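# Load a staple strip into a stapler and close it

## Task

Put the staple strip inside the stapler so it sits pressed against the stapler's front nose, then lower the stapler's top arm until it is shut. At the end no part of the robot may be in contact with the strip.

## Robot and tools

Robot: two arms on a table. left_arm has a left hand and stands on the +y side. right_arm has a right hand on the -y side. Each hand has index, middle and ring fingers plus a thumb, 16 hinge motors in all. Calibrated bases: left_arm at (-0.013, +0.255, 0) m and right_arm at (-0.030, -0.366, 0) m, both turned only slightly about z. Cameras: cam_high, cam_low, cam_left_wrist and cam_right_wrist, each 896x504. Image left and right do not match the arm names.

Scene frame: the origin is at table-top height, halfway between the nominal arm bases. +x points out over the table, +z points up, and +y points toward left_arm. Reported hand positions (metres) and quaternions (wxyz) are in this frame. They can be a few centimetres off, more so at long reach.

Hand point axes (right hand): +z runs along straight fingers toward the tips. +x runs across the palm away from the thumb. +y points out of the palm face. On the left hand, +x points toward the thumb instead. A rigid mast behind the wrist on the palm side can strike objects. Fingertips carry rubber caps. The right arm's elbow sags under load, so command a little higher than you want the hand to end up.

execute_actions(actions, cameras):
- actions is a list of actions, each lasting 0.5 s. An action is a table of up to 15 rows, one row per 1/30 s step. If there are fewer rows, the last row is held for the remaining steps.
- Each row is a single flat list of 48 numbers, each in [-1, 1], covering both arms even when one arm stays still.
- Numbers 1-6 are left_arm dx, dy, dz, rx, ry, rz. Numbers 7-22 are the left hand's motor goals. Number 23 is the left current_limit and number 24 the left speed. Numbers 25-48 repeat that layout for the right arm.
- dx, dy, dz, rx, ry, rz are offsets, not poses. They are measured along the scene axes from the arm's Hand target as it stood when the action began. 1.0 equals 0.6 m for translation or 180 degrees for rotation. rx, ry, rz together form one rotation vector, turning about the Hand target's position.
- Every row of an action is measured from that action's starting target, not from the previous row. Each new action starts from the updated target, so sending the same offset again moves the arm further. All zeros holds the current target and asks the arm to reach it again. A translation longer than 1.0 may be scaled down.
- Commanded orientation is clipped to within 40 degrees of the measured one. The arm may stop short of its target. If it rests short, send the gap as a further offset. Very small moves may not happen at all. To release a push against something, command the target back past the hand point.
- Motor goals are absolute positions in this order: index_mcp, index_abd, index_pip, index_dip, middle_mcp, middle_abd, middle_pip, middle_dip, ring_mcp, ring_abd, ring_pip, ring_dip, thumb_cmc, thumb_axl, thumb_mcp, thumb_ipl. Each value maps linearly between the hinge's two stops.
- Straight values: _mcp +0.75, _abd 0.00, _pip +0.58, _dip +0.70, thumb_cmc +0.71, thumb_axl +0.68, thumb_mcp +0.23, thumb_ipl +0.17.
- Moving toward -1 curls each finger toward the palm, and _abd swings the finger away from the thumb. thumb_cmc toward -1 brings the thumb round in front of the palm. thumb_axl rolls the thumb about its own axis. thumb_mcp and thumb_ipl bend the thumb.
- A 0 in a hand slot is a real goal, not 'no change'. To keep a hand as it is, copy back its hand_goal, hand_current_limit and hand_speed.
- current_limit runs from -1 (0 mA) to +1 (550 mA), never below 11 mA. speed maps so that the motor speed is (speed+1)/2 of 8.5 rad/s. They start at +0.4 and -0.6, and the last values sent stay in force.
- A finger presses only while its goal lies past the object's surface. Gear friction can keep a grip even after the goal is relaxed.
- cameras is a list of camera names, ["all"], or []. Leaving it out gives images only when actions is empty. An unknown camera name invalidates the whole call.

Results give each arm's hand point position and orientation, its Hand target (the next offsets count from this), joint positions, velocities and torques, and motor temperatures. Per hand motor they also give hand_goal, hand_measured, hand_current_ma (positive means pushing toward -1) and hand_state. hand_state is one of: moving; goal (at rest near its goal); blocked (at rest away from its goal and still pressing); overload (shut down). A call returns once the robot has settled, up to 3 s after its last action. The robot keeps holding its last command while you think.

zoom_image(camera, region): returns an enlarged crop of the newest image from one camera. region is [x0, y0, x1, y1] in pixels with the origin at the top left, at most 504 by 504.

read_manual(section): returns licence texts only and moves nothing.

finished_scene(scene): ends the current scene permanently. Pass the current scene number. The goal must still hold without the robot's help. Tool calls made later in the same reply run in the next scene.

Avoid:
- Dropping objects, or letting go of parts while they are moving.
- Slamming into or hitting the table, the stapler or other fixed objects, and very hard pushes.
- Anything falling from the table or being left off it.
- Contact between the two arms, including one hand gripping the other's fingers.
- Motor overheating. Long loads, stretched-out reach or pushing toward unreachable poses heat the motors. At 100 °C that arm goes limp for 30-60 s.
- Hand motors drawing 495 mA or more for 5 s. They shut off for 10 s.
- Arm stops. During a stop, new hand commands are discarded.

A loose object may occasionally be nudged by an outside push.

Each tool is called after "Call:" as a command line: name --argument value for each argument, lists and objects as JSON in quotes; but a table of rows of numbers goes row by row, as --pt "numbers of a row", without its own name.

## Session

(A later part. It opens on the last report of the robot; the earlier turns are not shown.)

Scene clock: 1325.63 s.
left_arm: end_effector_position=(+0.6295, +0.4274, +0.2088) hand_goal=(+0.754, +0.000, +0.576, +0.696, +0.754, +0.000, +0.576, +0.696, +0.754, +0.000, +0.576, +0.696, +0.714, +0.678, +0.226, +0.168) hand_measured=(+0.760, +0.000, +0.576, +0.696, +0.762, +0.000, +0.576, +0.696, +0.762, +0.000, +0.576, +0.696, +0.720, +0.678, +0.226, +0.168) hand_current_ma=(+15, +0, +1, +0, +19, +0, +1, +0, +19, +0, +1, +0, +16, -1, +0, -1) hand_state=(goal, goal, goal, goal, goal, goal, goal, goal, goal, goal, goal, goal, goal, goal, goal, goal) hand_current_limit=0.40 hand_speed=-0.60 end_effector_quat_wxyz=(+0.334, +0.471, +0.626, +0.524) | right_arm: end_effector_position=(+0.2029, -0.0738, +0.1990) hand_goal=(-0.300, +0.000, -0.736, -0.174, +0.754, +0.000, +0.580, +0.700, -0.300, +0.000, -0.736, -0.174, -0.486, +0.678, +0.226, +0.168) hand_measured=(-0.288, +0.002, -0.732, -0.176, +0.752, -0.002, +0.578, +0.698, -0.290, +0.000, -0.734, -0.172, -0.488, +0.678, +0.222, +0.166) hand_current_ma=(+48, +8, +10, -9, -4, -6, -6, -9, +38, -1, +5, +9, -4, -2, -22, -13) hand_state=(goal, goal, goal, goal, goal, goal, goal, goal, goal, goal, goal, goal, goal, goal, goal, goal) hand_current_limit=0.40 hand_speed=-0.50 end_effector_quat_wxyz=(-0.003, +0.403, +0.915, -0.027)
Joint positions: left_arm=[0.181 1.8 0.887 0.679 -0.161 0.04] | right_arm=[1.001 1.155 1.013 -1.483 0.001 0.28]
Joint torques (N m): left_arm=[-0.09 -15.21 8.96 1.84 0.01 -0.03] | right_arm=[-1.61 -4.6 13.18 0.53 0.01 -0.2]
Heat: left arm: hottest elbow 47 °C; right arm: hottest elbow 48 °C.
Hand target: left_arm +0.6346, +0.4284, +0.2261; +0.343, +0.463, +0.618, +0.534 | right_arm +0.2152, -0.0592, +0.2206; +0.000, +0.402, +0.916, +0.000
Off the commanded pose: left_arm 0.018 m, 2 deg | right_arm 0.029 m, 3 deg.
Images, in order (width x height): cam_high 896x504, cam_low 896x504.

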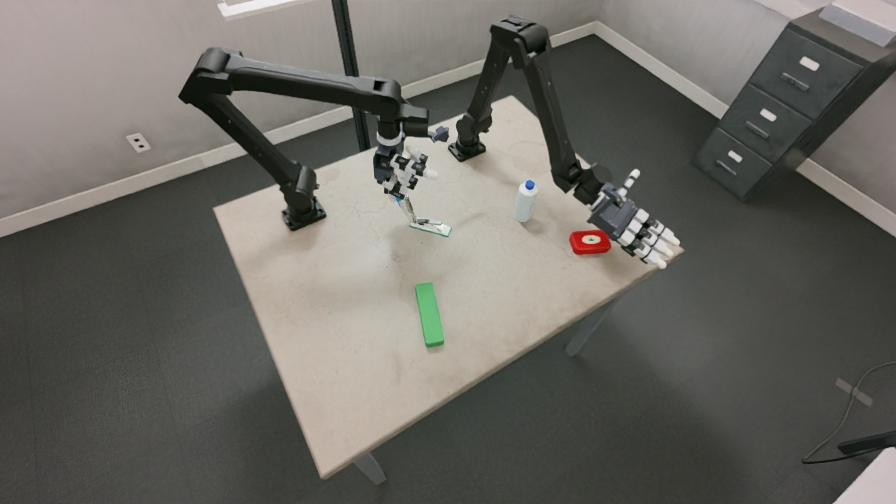

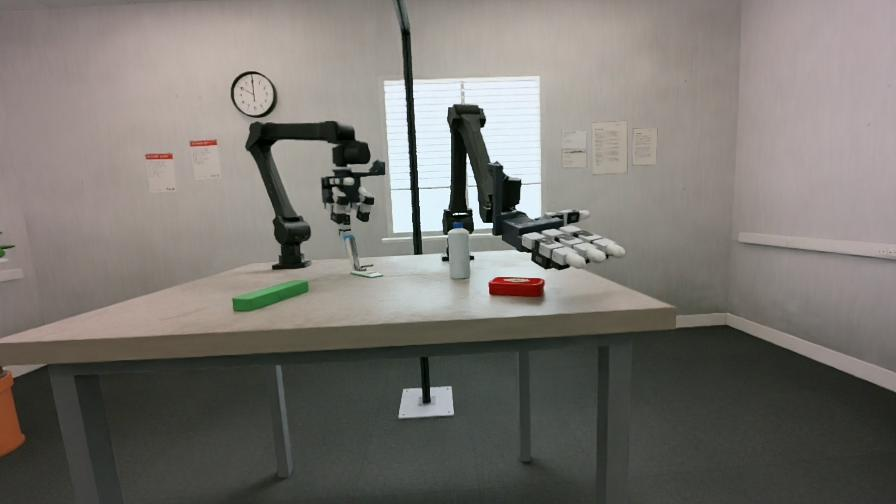

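Call:
execute_actions --actions '[[[0,0,0,0,0,0,0.754,0,0.576,0.696,0.754,0,0.576,0.696,0.754,0,0.576,0.696,0.714,0.678,0.226,0.168,0.4,-0.6, 0.025,0.0221,0.015,0,0,0,-0.3,0,-0.737,-0.174,0.754,0,0.58,0.70,-0.3,0,-0.737,-0.174,-0.486,0.678,0.226,0.168,0.4,-0.5]],[[0,0,0,0,0,0,0.754,0,0.576,0.696,0.754,0,0.576,0.696,0.754,0,0.576,0.696,0.714,0.678,0.226,0.168,0.4,-0.6, 0.025,0.0221,0.01,0,0,0,-0.3,0,-0.737,-0.174,0.754,0,0.58,0.70,-0.3,0,-0.737,-0.174,-0.486,0.678,0.226,0.168,0.4,-0.5]]]' --cameras '["cam_low","cam_high"]'

Call:
zoom_image --camera "cam_low" --region '[320, 185, 420, 285]'

Call:
zoom_image --camera "cam_high" --region '[380, 160, 460, 245]'

Scene clock: 1341.27 s.
left_arm: end_effector_position=(+0.6295, +0.4274, +0.2088) hand_goal=(+0.754, +0.000, +0.576, +0.696, +0.754, +0.000, +0.576, +0.696, +0.754, +0.000, +0.576, +0.696, +0.714, +0.678, +0.226, +0.168) hand_measured=(+0.760, +0.000, +0.576, +0.696, +0.762, +0.000, +0.576, +0.696, +0.762, +0.000, +0.576, +0.696, +0.720, +0.678, +0.226, +0.168) hand_current_ma=(+15, +0, +1, +0, +19, +0, +1, +0, +19, +0, +1, +0, +16, -1, +0, -1) hand_state=(goal, goal, goal, goal, goal, goal, goal, goal, goal, goal, goal, goal, goal, goal, goal, goal) hand_current_limit=0.40 hand_speed=-0.60 end_effector_quat_wxyz=(+0.334, +0.471, +0.626, +0.524) | right_arm: end_effector_position=(+0.2334, -0.0439, +0.2124) hand_goal=(-0.300, +0.000, -0.736, -0.174, +0.754, +0.000, +0.580, +0.700, -0.300, +0.000, -0.736, -0.174, -0.486, +0.678, +0.226, +0.168) hand_measured=(-0.288, +0.002, -0.732, -0.176, +0.762, +0.002, +0.584, +0.702, -0.290, +0.000, -0.734, -0.172, -0.488, +0.678, +0.222, +0.166) hand_current_ma=(+48, +8, +10, -9, +28, +5, +17, +3, +38, -1, +5, +9, -4, -2, -22, -13) hand_state=(goal, goal, goal, goal, goal, goal, goal, goal, goal, goal, goal, goal, goal, goal, goal, goal) hand_current_limit=0.40 hand_speed=-0.50 end_effector_quat_wxyz=(-0.003, +0.402, +0.915, -0.023)
Joint positions: left_arm=[0.181 1.8 0.887 0.679 -0.161 0.04] | right_arm=[0.97 1.258 1.13 -1.49 0.001 0.249]
Joint torques (N m): left_arm=[-0.09 -15.21 8.96 1.83 0.01 -0.04] | right_arm=[-1.96 -6.12 13.27 0.18 0.01 -0.18]
Heat: left arm: hottest elbow 47 °C; right arm: hottest elbow 48 °C.
Hand target: left_arm +0.6346, +0.4284, +0.2261; +0.343, +0.463, +0.618, +0.534 | right_arm +0.2453, -0.0328, +0.2355; +0.001, +0.403, +0.915, +0.000
Off the commanded pose: left_arm 0.018 m, 2 deg | right_arm 0.028 m, 3 deg.
Images, in order (width x height): cam_high 896x504, cam_low 896x504.

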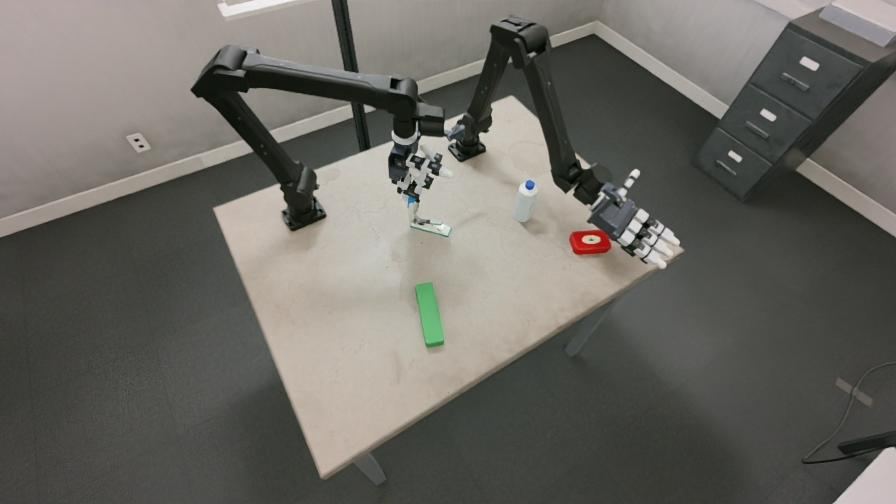

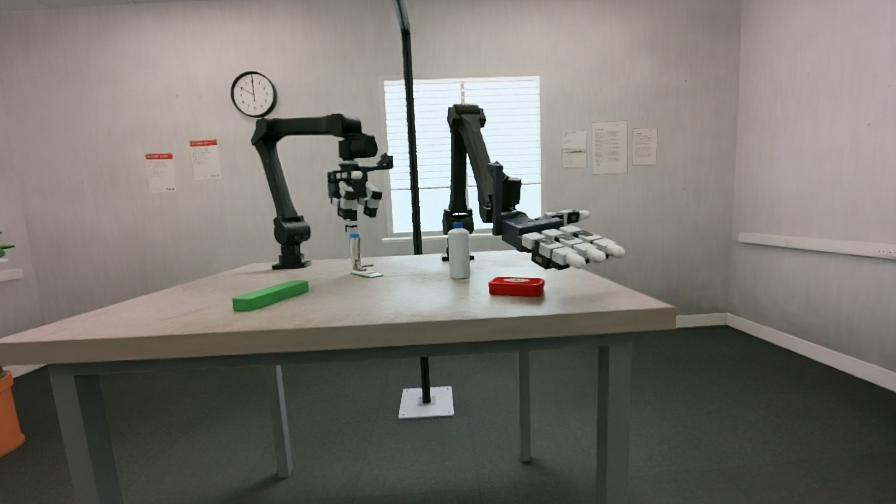

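Scaled by 5.040 from the camera's 896x504 image, which has a finer 1280x720 frame.

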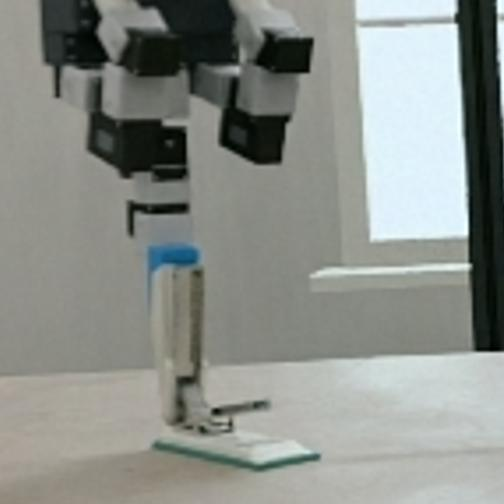

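Scaled by 5.929 from the camera's 896x504 image, which has a finer 1280x720 frame.

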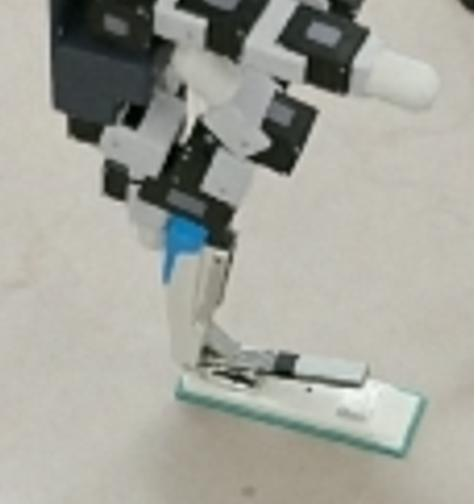

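Call:
execute_actions --actions '[[[0,0,0,0,0,0,0.754,0,0.576,0.696,0.754,0,0.576,0.696,0.754,0,0.576,0.696,0.714,0.678,0.226,0.168,0.4,-0.6, 0.025,0.0221,0.003,0,0,0,-0.3,0,-0.737,-0.174,0.754,0,0.58,0.70,-0.3,0,-0.737,-0.174,-0.486,0.678,0.226,0.168,0.4,-0.5]],[[0,0,0,0,0,0,0.754,0,0.576,0.696,0.754,0,0.576,0.696,0.754,0,0.576,0.696,0.714,0.678,0.226,0.168,0.4,-0.6, 0.025,0.0221,-0.003,0,0,0,-0.3,0,-0.737,-0.174,0.754,0,0.58,0.70,-0.3,0,-0.737,-0.174,-0.486,0.678,0.226,0.168,0.4,-0.5]]]' --cameras '["cam_low","cam_high"]'

Call:
zoom_image --camera "cam_low" --region '[320, 185, 420, 285]'

Call:
zoom_image --camera "cam_high" --region '[380, 160, 460, 245]'

Scene clock: 1355.27 s.
left_arm: end_effector_position=(+0.6295, +0.4274, +0.2088) hand_goal=(+0.754, +0.000, +0.576, +0.696, +0.754, +0.000, +0.576, +0.696, +0.754, +0.000, +0.576, +0.696, +0.714, +0.678, +0.226, +0.168) hand_measured=(+0.760, +0.000, +0.576, +0.696, +0.762, +0.000, +0.576, +0.696, +0.762, +0.000, +0.576, +0.696, +0.720, +0.678, +0.226, +0.168) hand_current_ma=(+15, +0, +1, +0, +19, +0, +1, +0, +19, +0, +1, +0, +16, -1, +0, -1) hand_state=(goal, goal, goal, goal, goal, goal, goal, goal, goal, goal, goal, goal, goal, goal, goal, goal) hand_current_limit=0.40 hand_speed=-0.60 end_effector_quat_wxyz=(+0.334, +0.471, +0.626, +0.524) | right_arm: end_effector_position=(+0.2607, -0.0195, +0.2113) hand_goal=(-0.300, +0.000, -0.736, -0.174, +0.754, +0.000, +0.580, +0.700, -0.300, +0.000, -0.736, -0.174, -0.486, +0.678, +0.226, +0.168) hand_measured=(-0.288, +0.002, -0.732, -0.176, +0.766, +0.000, +0.590, +0.704, -0.290, +0.000, -0.734, -0.172, -0.488, +0.678, +0.222, +0.166) hand_current_ma=(+48, +8, +10, -9, +50, -1, +36, +14, +38, -1, +5, +9, -4, -2, -22, -13) hand_state=(goal, goal, goal, goal, goal, goal, goal, goal, goal, goal, goal, goal, goal, goal, goal, goal) hand_current_limit=0.40 hand_speed=-0.50 end_effector_quat_wxyz=(-0.005, +0.402, +0.915, -0.029)
Joint positions: left_arm=[0.181 1.8 0.887 0.679 -0.161 0.04] | right_arm=[0.944 1.36 1.223 -1.494 0.001 0.222]
Joint torques (N m): left_arm=[-0.09 -15.21 8.95 1.81 0.01 -0.04] | right_arm=[-1.96 -7.59 13.29 0.44 0.02 -0.15]
Heat: left arm: hottest elbow 47 °C; right arm: hottest elbow 48 °C.
Hand target: left_arm +0.6346, +0.4284, +0.2261; +0.343, +0.463, +0.618, +0.534 | right_arm +0.2752, -0.0062, +0.2355; +0.001, +0.402, +0.915, +0.000
Off the commanded pose: left_arm 0.018 m, 2 deg | right_arm 0.031 m, 3 deg.
Images, in order (width x height): cam_high 896x504, cam_low 896x504.

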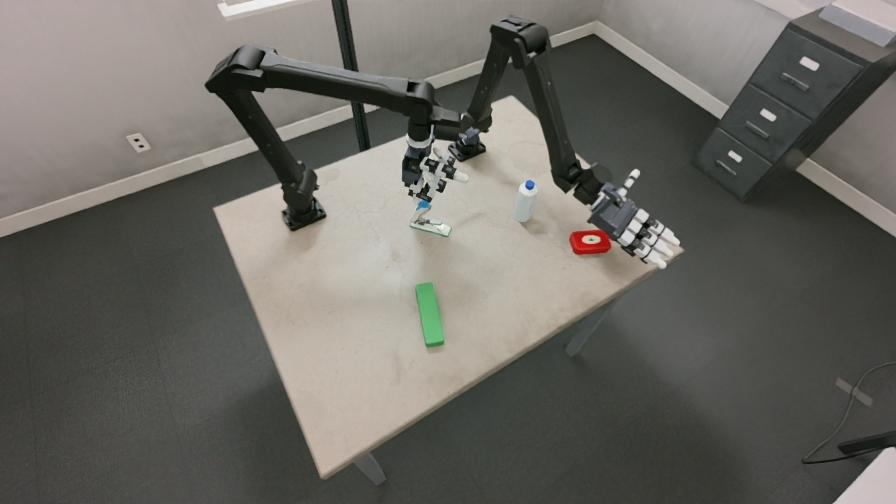

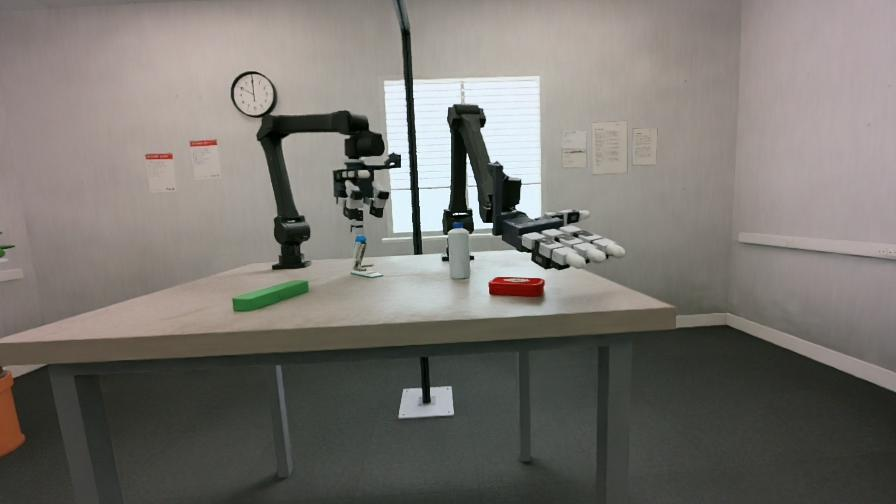

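Scaled by 5.040 from the camera's 896x504 image, which has a finer 1280x720 frame.

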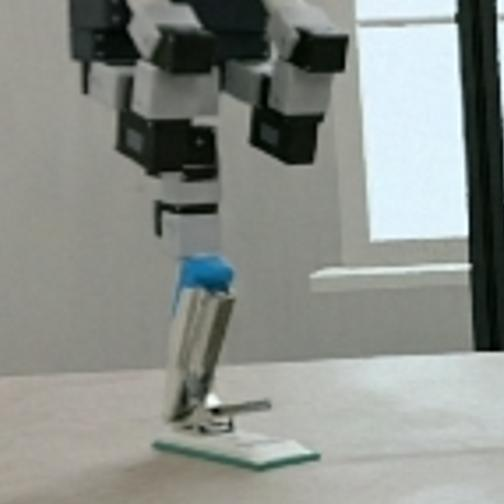

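Scaled by 5.929 from the camera's 896x504 image, which has a finer 1280x720 frame.

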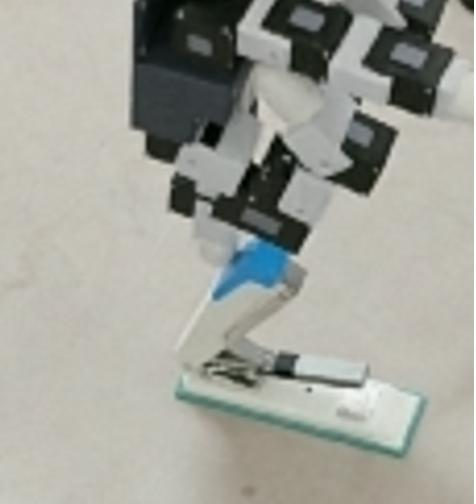

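Call:
execute_actions --actions '[[[0,0,0,0,0,0,0.754,0,0.576,0.696,0.754,0,0.576,0.696,0.754,0,0.576,0.696,0.714,0.678,0.226,0.168,0.4,-0.6, 0.025,0.0221,-0.01,0,0,0,-0.3,0,-0.737,-0.174,0.754,0,0.58,0.70,-0.3,0,-0.737,-0.174,-0.486,0.678,0.226,0.168,0.4,-0.5]],[[0,0,0,0,0,0,0.754,0,0.576,0.696,0.754,0,0.576,0.696,0.754,0,0.576,0.696,0.714,0.678,0.226,0.168,0.4,-0.6, 0.022,0.0195,-0.017,0,0,0,-0.3,0,-0.737,-0.174,0.754,0,0.58,0.70,-0.3,0,-0.737,-0.174,-0.486,0.678,0.226,0.168,0.4,-0.5]]]' --cameras '["cam_low","cam_high"]'

Call:
zoom_image --camera "cam_low" --region '[320, 185, 420, 285]'

Call:
zoom_image --camera "cam_high" --region '[380, 160, 460, 245]'

Scene clock: 1368.63 s.
left_arm: end_effector_position=(+0.6295, +0.4274, +0.2088) hand_goal=(+0.754, +0.000, +0.576, +0.696, +0.754, +0.000, +0.576, +0.696, +0.754, +0.000, +0.576, +0.696, +0.714, +0.678, +0.226, +0.168) hand_measured=(+0.760, +0.000, +0.576, +0.696, +0.762, +0.000, +0.576, +0.696, +0.762, +0.000, +0.576, +0.696, +0.720, +0.678, +0.226, +0.168) hand_current_ma=(+15, +0, +1, +0, +19, +0, +1, +0, +19, +0, +1, +0, +16, -1, +0, -1) hand_state=(goal, goal, goal, goal, goal, goal, goal, goal, goal, goal, goal, goal, goal, goal, goal, goal) hand_current_limit=0.40 hand_speed=-0.60 end_effector_quat_wxyz=(+0.334, +0.471, +0.626, +0.524) | right_arm: end_effector_position=(+0.2872, +0.0042, +0.1943) hand_goal=(-0.300, +0.000, -0.736, -0.174, +0.754, +0.000, +0.580, +0.700, -0.300, +0.000, -0.736, -0.174, -0.486, +0.678, +0.226, +0.168) hand_measured=(-0.288, +0.002, -0.732, -0.176, +0.754, -0.002, +0.582, +0.702, -0.290, +0.000, -0.734, -0.172, -0.488, +0.678, +0.222, +0.166) hand_current_ma=(+48, +8, +10, -9, -2, -5, +5, +7, +38, -1, +5, +9, -4, -2, -22, -13) hand_state=(goal, goal, goal, goal, goal, goal, goal, goal, goal, goal, goal, goal, goal, goal, goal, goal) hand_current_limit=0.40 hand_speed=-0.50 end_effector_quat_wxyz=(-0.006, +0.402, +0.915, -0.032)
Joint positions: left_arm=[0.181 1.8 0.887 0.679 -0.161 0.04] | right_arm=[0.924 1.461 1.282 -1.458 0.001 0.202]
Joint torques (N m): left_arm=[-0.15 -15.21 8.96 1.84 0.01 -0.04] | right_arm=[-2.2 -9.05 13.12 0.76 0.01 -0.13]
Heat: left arm: hottest elbow 47 °C; right arm: hottest elbow 51 °C.
Hand target: left_arm +0.6346, +0.4284, +0.2261; +0.343, +0.463, +0.618, +0.534 | right_arm +0.3035, +0.0186, +0.2194; +0.001, +0.403, +0.915, +0.000
Off the commanded pose: left_arm 0.018 m, 2 deg | right_arm 0.033 m, 4 deg.
Images, in order (width x height): cam_high 896x504, cam_low 896x504.

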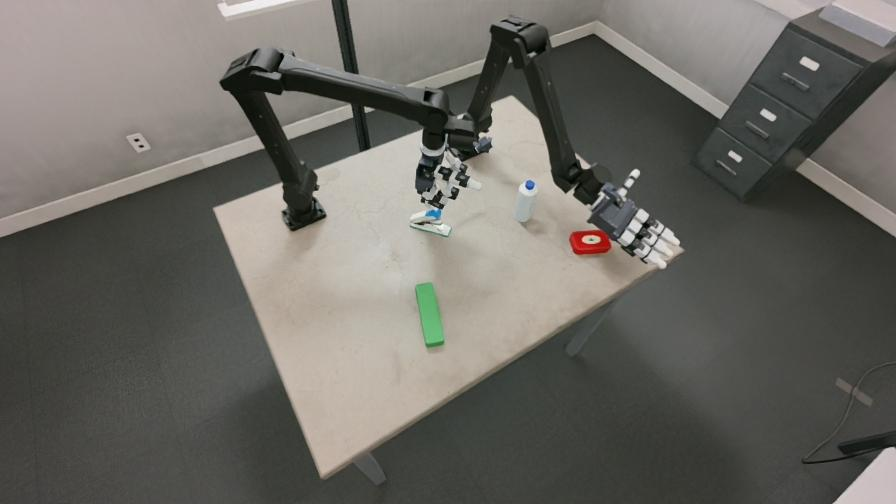

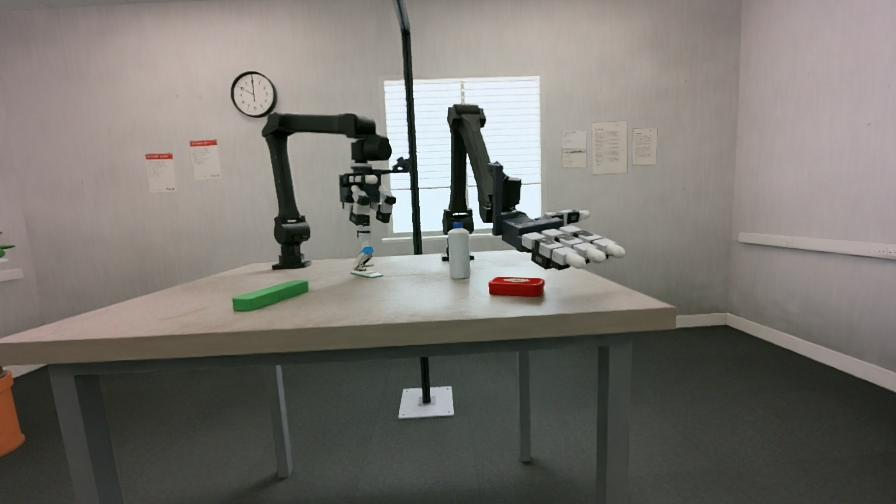

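Scaled by 5.040 from the camera's 896x504 image, which has a finer 1280x720 frame.

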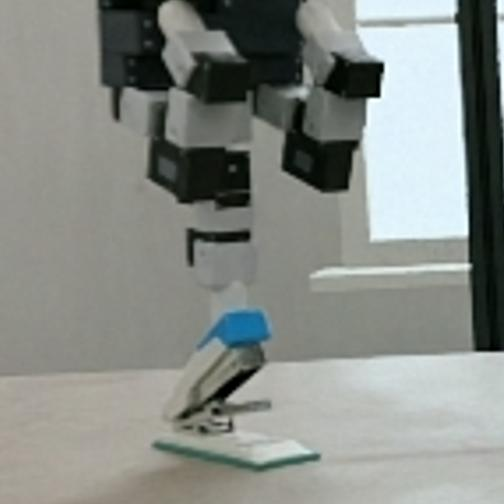

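Scaled by 5.929 from the camera's 896x504 image, which has a finer 1280x720 frame.

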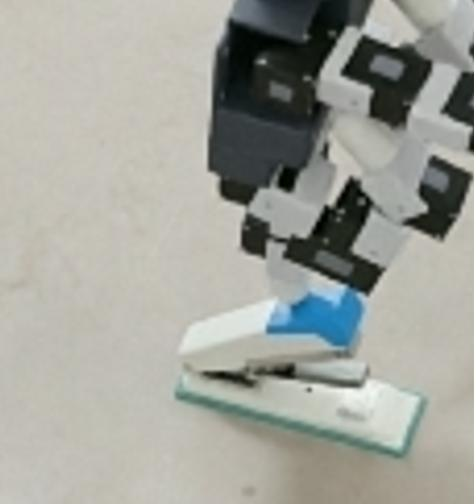

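Call:
execute_actions --actions '[[[0,0,0,0,0,0,0.754,0,0.576,0.696,0.754,0,0.576,0.696,0.754,0,0.576,0.696,0.714,0.678,0.226,0.168,0.4,-0.6,0.0125,0.011,-0.025,0,0,0,-0.3,0,-0.737,-0.174,0.754,0,0.58,0.70,-0.3,0,-0.737,-0.174,-0.486,0.678,0.226,0.168,0.4,-0.5]]]' --cameras '["cam_low", "cam_high"]'

Call:
zoom_image --camera "cam_low" --region '[315, 185, 435, 285]'

Scene clock: 1390.63 s.
left_arm: end_effector_position=(+0.6295, +0.4274, +0.2088) hand_goal=(+0.754, +0.000, +0.576, +0.696, +0.754, +0.000, +0.576, +0.696, +0.754, +0.000, +0.576, +0.696, +0.714, +0.678, +0.226, +0.168) hand_measured=(+0.760, +0.000, +0.576, +0.696, +0.762, +0.000, +0.576, +0.696, +0.762, +0.000, +0.576, +0.696, +0.720, +0.678, +0.226, +0.168) hand_current_ma=(+15, +0, +1, +0, +19, +0, +1, +0, +19, +0, +1, +0, +16, -1, +0, -1) hand_state=(goal, goal, goal, goal, goal, goal, goal, goal, goal, goal, goal, goal, goal, goal, goal, goal) hand_current_limit=0.40 hand_speed=-0.60 end_effector_quat_wxyz=(+0.334, +0.471, +0.626, +0.524) | right_arm: end_effector_position=(+0.2952, +0.0118, +0.1823) hand_goal=(-0.300, +0.000, -0.736, -0.174, +0.754, +0.000, +0.580, +0.700, -0.300, +0.000, -0.736, -0.174, -0.486, +0.678, +0.226, +0.168) hand_measured=(-0.288, +0.002, -0.734, -0.176, +0.754, -0.002, +0.582, +0.702, -0.290, +0.000, -0.734, -0.172, -0.488, +0.678, +0.222, +0.166) hand_current_ma=(+48, +8, +10, -9, +1, -4, +6, +7, +38, -1, +5, +9, -4, -2, -22, -13) hand_state=(goal, goal, goal, goal, goal, goal, goal, goal, goal, goal, goal, goal, goal, goal, goal, goal) hand_current_limit=0.40 hand_speed=-0.50 end_effector_quat_wxyz=(-0.006, +0.402, +0.915, -0.030)
Joint positions: left_arm=[0.181 1.8 0.887 0.679 -0.161 0.04] | right_arm=[0.919 1.491 1.282 -1.422 0.001 0.197]
Joint torques (N m): left_arm=[-0.15 -15.21 8.96 1.84 0.01 -0.04] | right_arm=[-1.79 -9.76 12.75 0.8 0.03 -0.14]
Heat: left arm: hottest elbow 47 °C; right arm: hottest elbow 50 °C.
Hand target: left_arm +0.6346, +0.4284, +0.2261; +0.343, +0.463, +0.618, +0.534 | right_arm +0.3110, +0.0252, +0.2044; +0.001, +0.403, +0.915, +0.000
Off the commanded pose: left_arm 0.018 m, 2 deg | right_arm 0.030 m, 3 deg.
Images, in order (width x height): cam_high 896x504, cam_low 896x504.

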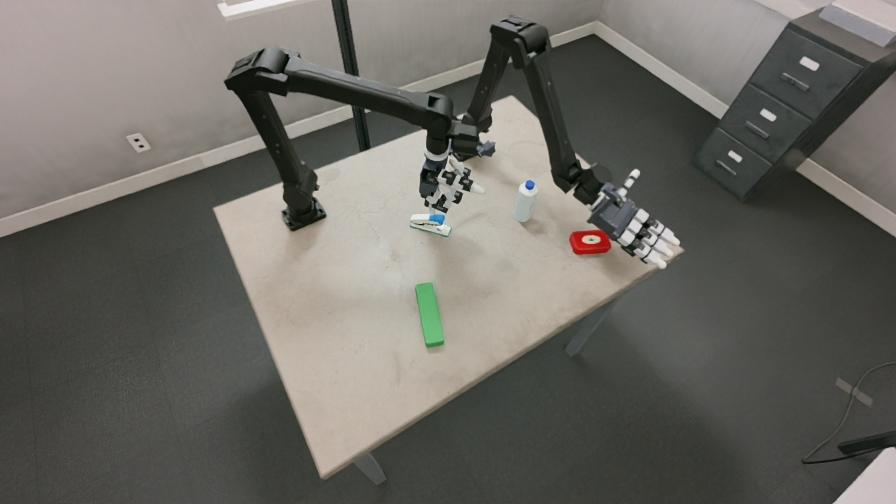

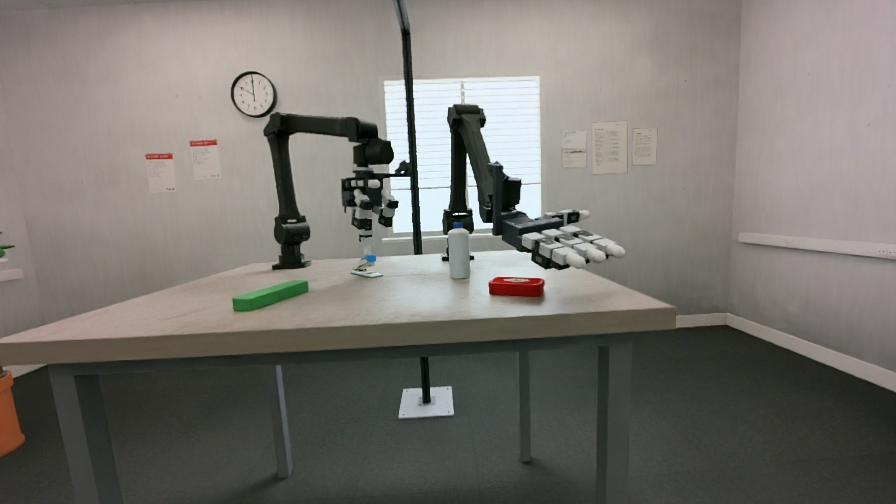

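Scaled by 4.200 from the camera's 896x504 image, which has a finer 1280x720 frame.

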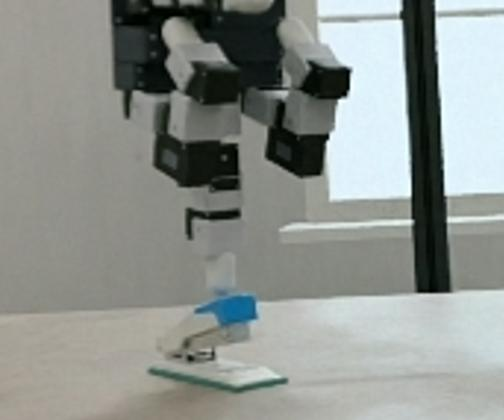

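Call:
execute_actions --actions '[[[0,0,0,0,0,0,0.754,0,0.576,0.696,0.754,0,0.576,0.696,0.754,0,0.576,0.696,0.714,0.678,0.226,0.168,0.4,-0.6,0.009,0.008,-0.025,0,0,0,-0.3,0,-0.737,-0.174,0.754,0,0.58,0.70,-0.3,0,-0.737,-0.174,-0.486,0.678,0.226,0.168,0.4,-0.5]]]' --cameras '["cam_low", "cam_high"]'

Call:
zoom_image --camera "cam_low" --region '[335, 235, 400, 285]'

Scene clock: 1400.50 s.
left_arm: end_effector_position=(+0.6295, +0.4274, +0.2088) hand_goal=(+0.754, +0.000, +0.576, +0.696, +0.754, +0.000, +0.576, +0.696, +0.754, +0.000, +0.576, +0.696, +0.714, +0.678, +0.226, +0.168) hand_measured=(+0.760, +0.000, +0.576, +0.696, +0.762, +0.000, +0.576, +0.696, +0.762, +0.000, +0.576, +0.696, +0.720, +0.678, +0.226, +0.168) hand_current_ma=(+15, +0, +1, +0, +19, +0, +1, +0, +19, +0, +1, +0, +16, -1, +0, -1) hand_state=(goal, goal, goal, goal, goal, goal, goal, goal, goal, goal, goal, goal, goal, goal, goal, goal) hand_current_limit=0.40 hand_speed=-0.60 end_effector_quat_wxyz=(+0.334, +0.471, +0.626, +0.524) | right_arm: end_effector_position=(+0.3015, +0.0189, +0.1793) hand_goal=(-0.300, +0.000, -0.736, -0.174, +0.754, +0.000, +0.580, +0.700, -0.300, +0.000, -0.736, -0.174, -0.486, +0.678, +0.226, +0.168) hand_measured=(-0.288, +0.002, -0.734, -0.176, +0.764, -0.002, +0.588, +0.702, -0.290, +0.000, -0.734, -0.172, -0.488, +0.678, +0.222, +0.166) hand_current_ma=(+48, +8, +10, -9, +38, -4, +26, +7, +38, -1, +5, +9, -4, -2, -22, -13) hand_state=(goal, goal, goal, goal, goal, goal, goal, goal, goal, goal, goal, goal, goal, goal, goal, goal) hand_current_limit=0.40 hand_speed=-0.50 end_effector_quat_wxyz=(-0.004, +0.402, +0.916, -0.019)
Joint positions: left_arm=[0.181 1.8 0.887 0.679 -0.161 0.04] | right_arm=[0.917 1.504 1.284 -1.39 0.001 0.194]
Joint torques (N m): left_arm=[-0.09 -15.27 8.96 1.83 0.01 -0.04] | right_arm=[-1.96 -8.94 11.75 0.98 -0.02 -0.15]
Heat: left arm: hottest elbow 47 °C; right arm: hottest elbow 50 °C.
Hand target: left_arm +0.6346, +0.4284, +0.2261; +0.343, +0.463, +0.618, +0.534 | right_arm +0.3164, +0.0300, +0.1893; +0.001, +0.403, +0.915, +0.000
Off the commanded pose: left_arm 0.018 m, 2 deg | right_arm 0.021 m, 2 deg.
Images, in order (width x height): cam_high 896x504, cam_low 896x504.

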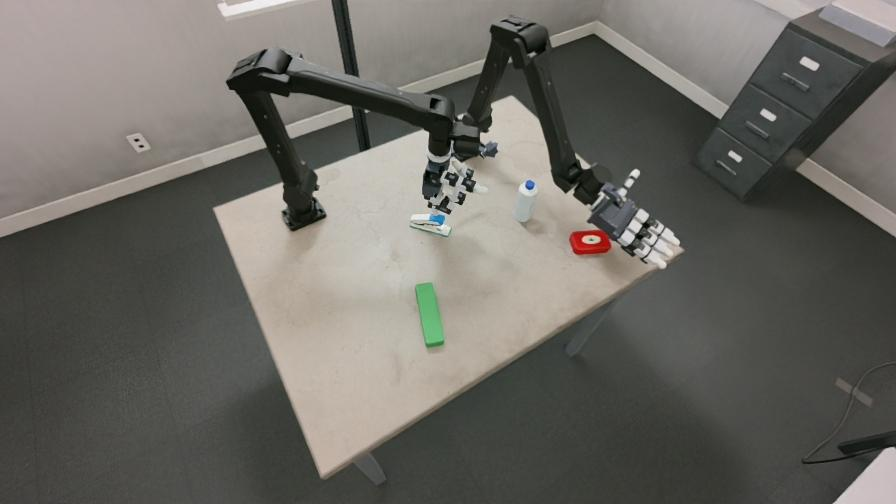

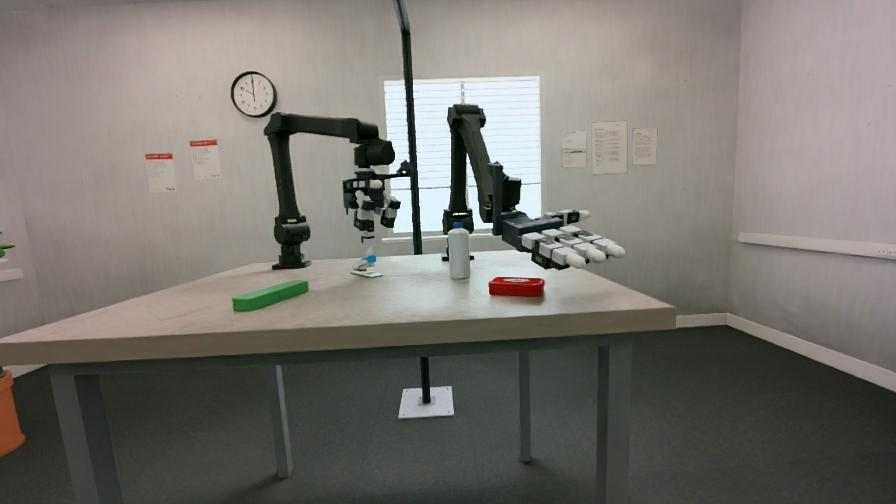

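Scaled by 7.754 from the camera's 896x504 image, which has a finer 1280x720 frame.

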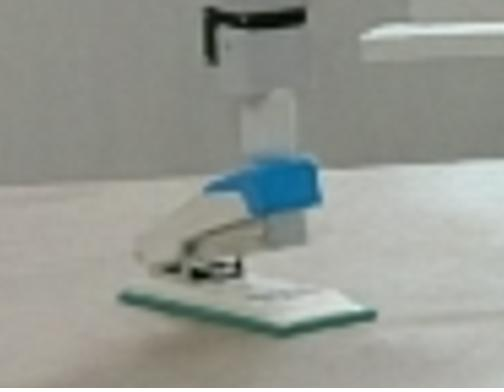

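Call:
execute_actions --actions '[[[0,0,0,0,0,0,0.754,0,0.576,0.696,0.754,0,0.576,0.696,0.754,0,0.576,0.696,0.714,0.678,0.226,0.168,0.4,-0.6,0,-0.002,-0.02,0,0,0,-0.3,0,-0.737,-0.174,0.754,0,0.58,0.70,-0.3,0,-0.737,-0.174,-0.486,0.678,0.226,0.168,0.4,-0.5]]]' --cameras '["cam_low", "cam_high"]'

Call:
zoom_image --camera "cam_low" --region '[335, 235, 400, 285]'

Call:
zoom_image --camera "cam_high" --region '[400, 200, 460, 250]'

Scene clock: 1409.80 s.
left_arm: end_effector_position=(+0.6295, +0.4274, +0.2088) hand_goal=(+0.754, +0.000, +0.576, +0.696, +0.754, +0.000, +0.576, +0.696, +0.754, +0.000, +0.576, +0.696, +0.714, +0.678, +0.226, +0.168) hand_measured=(+0.760, +0.000, +0.576, +0.696, +0.762, +0.000, +0.576, +0.696, +0.762, +0.000, +0.576, +0.696, +0.720, +0.678, +0.226, +0.168) hand_current_ma=(+15, +0, +1, +0, +19, +0, +1, +0, +19, +0, +1, +0, +16, -1, +0, -1) hand_state=(goal, goal, goal, goal, goal, goal, goal, goal, goal, goal, goal, goal, goal, goal, goal, goal) hand_current_limit=0.40 hand_speed=-0.60 end_effector_quat_wxyz=(+0.334, +0.471, +0.626, +0.524) | right_arm: end_effector_position=(+0.3049, +0.0225, +0.1808) hand_goal=(-0.300, +0.000, -0.736, -0.174, +0.754, +0.000, +0.580, +0.700, -0.300, +0.000, -0.736, -0.174, -0.486, +0.678, +0.226, +0.168) hand_measured=(-0.288, +0.002, -0.734, -0.176, +0.786, +0.002, +0.606, +0.712, -0.290, +0.000, -0.734, -0.172, -0.488, +0.678, +0.222, +0.166) hand_current_ma=(+48, +8, +10, -9, +137, +9, +102, +46, +38, -1, +5, +9, -4, -2, -22, -13) hand_state=(goal, goal, goal, goal, blocked, goal, blocked, goal, goal, goal, goal, goal, goal, goal, goal, goal) hand_current_limit=0.40 hand_speed=-0.50 end_effector_quat_wxyz=(-0.001, +0.402, +0.916, -0.009)
Joint positions: left_arm=[0.181 1.8 0.887 0.679 -0.161 0.04] | right_arm=[0.915 1.504 1.284 -1.37 0.001 0.192]
Joint torques (N m): left_arm=[-0.09 -15.21 8.96 1.83 0.01 -0.04] | right_arm=[-1.9 -8.59 9.77 1.37 -0.04 -0.17]
Heat: left arm: hottest elbow 47 °C; right arm: hottest elbow 51 °C.
Hand target: left_arm +0.6346, +0.4284, +0.2261; +0.343, +0.463, +0.618, +0.534 | right_arm +0.3163, +0.0290, +0.1773; +0.001, +0.402, +0.915, +0.000
Off the commanded pose: left_arm 0.018 m, 2 deg | right_arm 0.014 m, 1 deg.
Images, in order (width x height): cam_high 896x504, cam_low 896x504.

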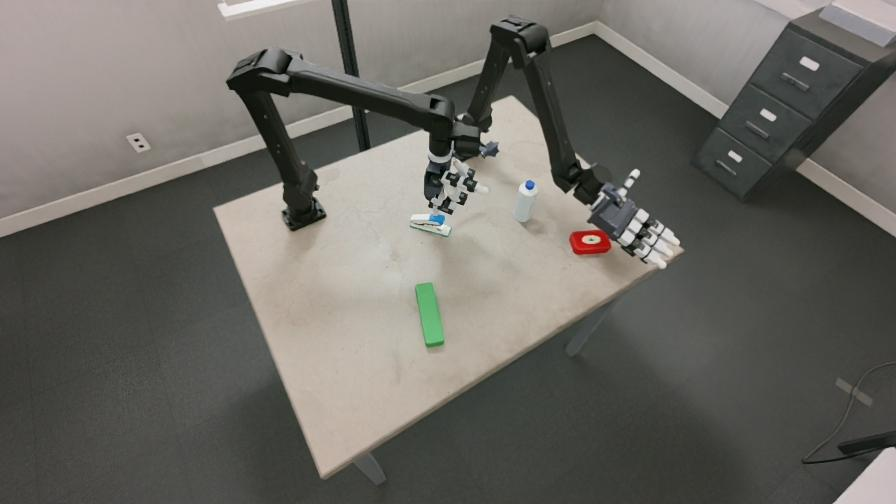

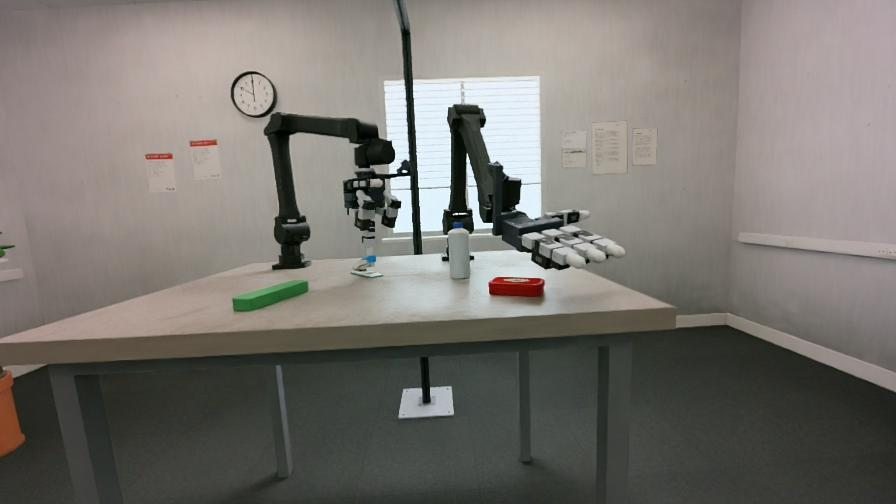

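Scaled by 7.754 from the camera's 896x504 image, which has a finer 1280x720 frame.

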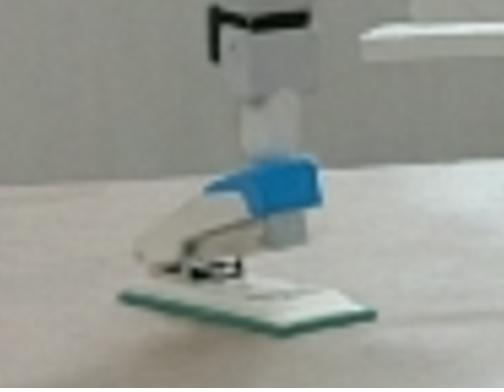

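Scaled by 8.400 from the camera's 896x504 image, which has a finer 1280x720 frame.

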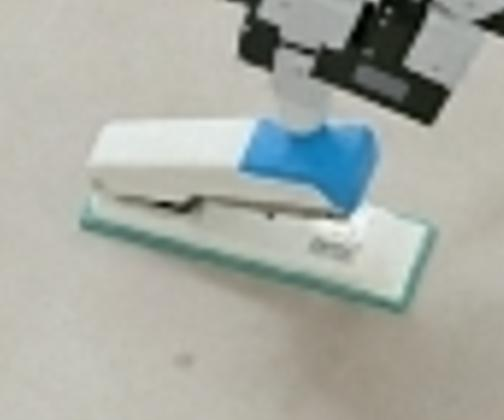

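Call:
execute_actions --actions '[[[0,0,0,0,0,0,0.754,0,0.576,0.696,0.754,0,0.576,0.696,0.754,0,0.576,0.696,0.714,0.678,0.226,0.168,0.4,-0.6,0,0,0.03,0,0,0,-0.3,0,-0.737,-0.174,0.754,0,0.58,0.70,-0.3,0,-0.737,-0.174,-0.486,0.678,0.226,0.168,0.4,-0.5]],[[0,0,0,0,0,0,0.754,0,0.576,0.696,0.754,0,0.576,0.696,0.754,0,0.576,0.696,0.714,0.678,0.226,0.168,0.4,-0.6,-0.003,-0.003,0.06,0,0,0,-0.3,0,-0.737,-0.174,0.754,0,0.58,0.70,-0.3,0,-0.737,-0.174,-0.486,0.678,0.226,0.168,0.4,-0.5]]]' --cameras '["cam_low", "cam_high", "cam_right_wrist"]'

Call:
zoom_image --camera "cam_low" --region '[335, 235, 400, 285]'

Call:
zoom_image --camera "cam_high" --region '[400, 200, 460, 250]'

Scene clock: 1424.80 s.
left_arm: end_effector_position=(+0.6295, +0.4274, +0.2088) hand_goal=(+0.754, +0.000, +0.576, +0.696, +0.754, +0.000, +0.576, +0.696, +0.754, +0.000, +0.576, +0.696, +0.714, +0.678, +0.226, +0.168) hand_measured=(+0.760, +0.000, +0.576, +0.696, +0.762, +0.000, +0.576, +0.696, +0.762, +0.000, +0.576, +0.696, +0.720, +0.678, +0.226, +0.168) hand_current_ma=(+15, +0, +1, +0, +19, +0, +1, +0, +19, +0, +1, +0, +16, -1, +0, -1) hand_state=(goal, goal, goal, goal, goal, goal, goal, goal, goal, goal, goal, goal, goal, goal, goal, goal) hand_current_limit=0.40 hand_speed=-0.60 end_effector_quat_wxyz=(+0.334, +0.471, +0.626, +0.524) | right_arm: end_effector_position=(+0.3034, +0.0205, +0.2051) hand_goal=(-0.300, +0.000, -0.736, -0.174, +0.754, +0.000, +0.580, +0.700, -0.300, +0.000, -0.736, -0.174, -0.486, +0.678, +0.226, +0.168) hand_measured=(-0.288, +0.002, -0.734, -0.176, +0.754, -0.002, +0.582, +0.702, -0.290, +0.000, -0.734, -0.172, -0.488, +0.678, +0.222, +0.166) hand_current_ma=(+48, +8, +10, -9, +1, -3, +8, +10, +38, -1, +5, +9, -4, -2, -22, -13) hand_state=(goal, goal, goal, goal, goal, goal, goal, goal, goal, goal, goal, goal, goal, goal, goal, goal) hand_current_limit=0.40 hand_speed=-0.50 end_effector_quat_wxyz=(-0.005, +0.401, +0.916, -0.024)
Joint positions: left_arm=[0.181 1.8 0.887 0.679 -0.161 0.04] | right_arm=[0.915 1.503 1.354 -1.47 0.001 0.192]
Joint torques (N m): left_arm=[-0.15 -15.21 8.96 1.83 0.01 -0.04] | right_arm=[-1.85 -10.81 12.81 0.02 -0.04 -0.15]
Heat: left arm: hottest elbow 47 °C; right arm: hottest elbow 51 °C.
Hand target: left_arm +0.6346, +0.4284, +0.2261; +0.343, +0.463, +0.618, +0.534 | right_arm +0.3145, +0.0272, +0.2314; +0.001, +0.402, +0.915, +0.000
Off the commanded pose: left_arm 0.018 m, 2 deg | right_arm 0.029 m, 3 deg.
Images, in order (width x height): cam_high 896x504, cam_low 896x504, cam_right_wrist 896x504.

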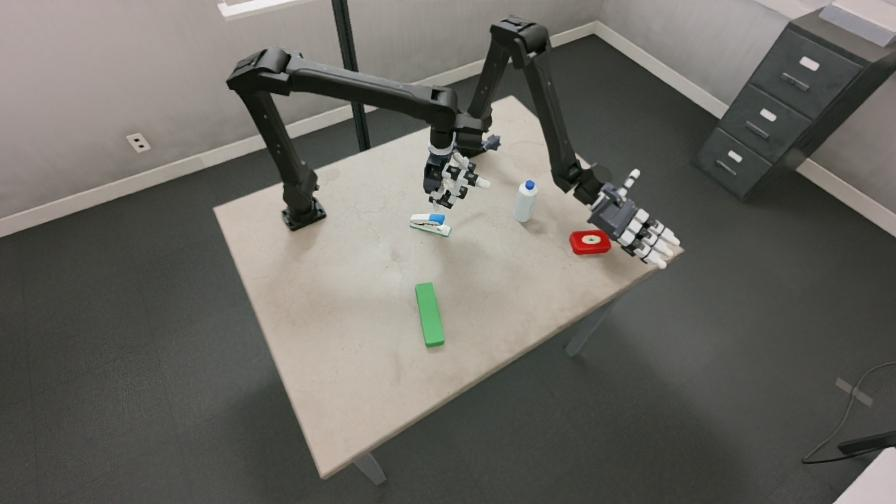

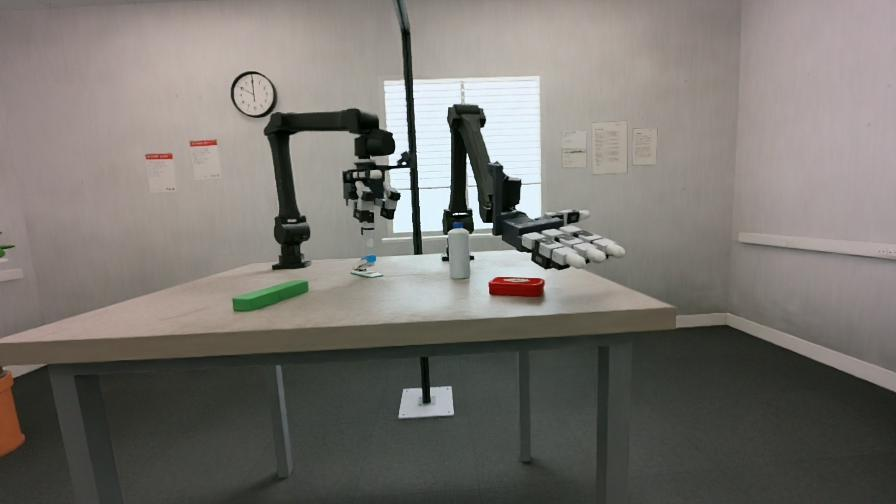

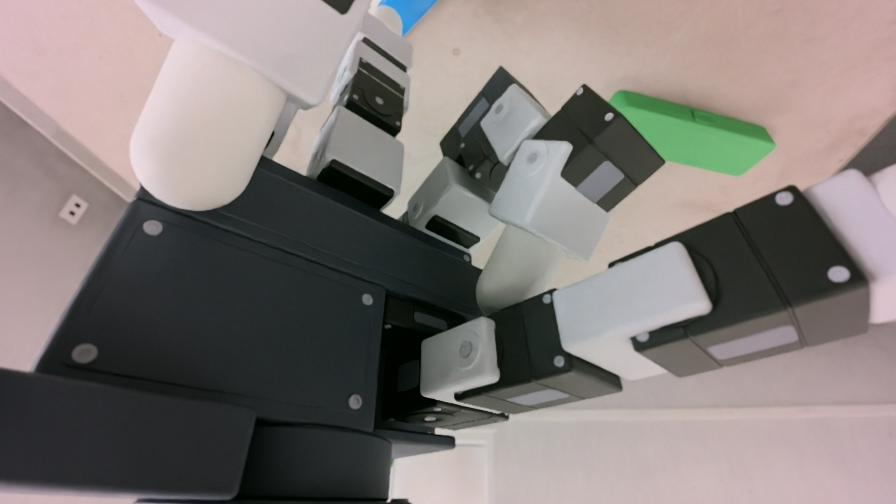

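Scaled by 7.754 from the camera's 896x504 image, which has a finer 1280x720 frame.

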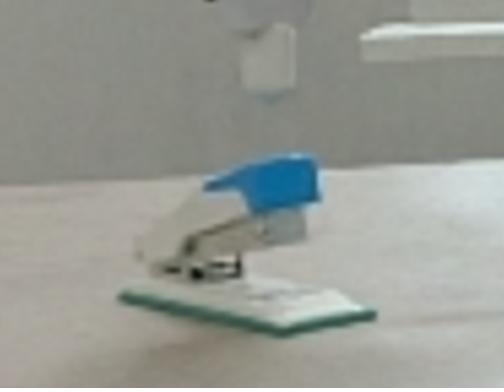

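Scaled by 8.400 from the camera's 896x504 image, which has a finer 1280x720 frame.

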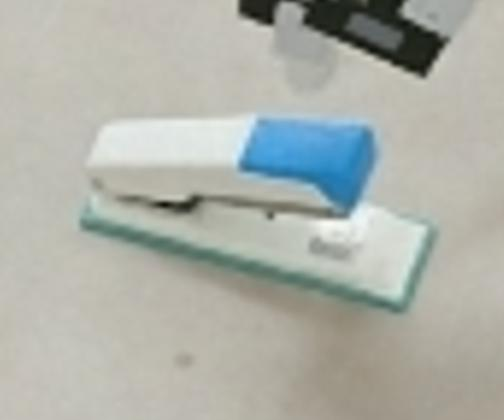

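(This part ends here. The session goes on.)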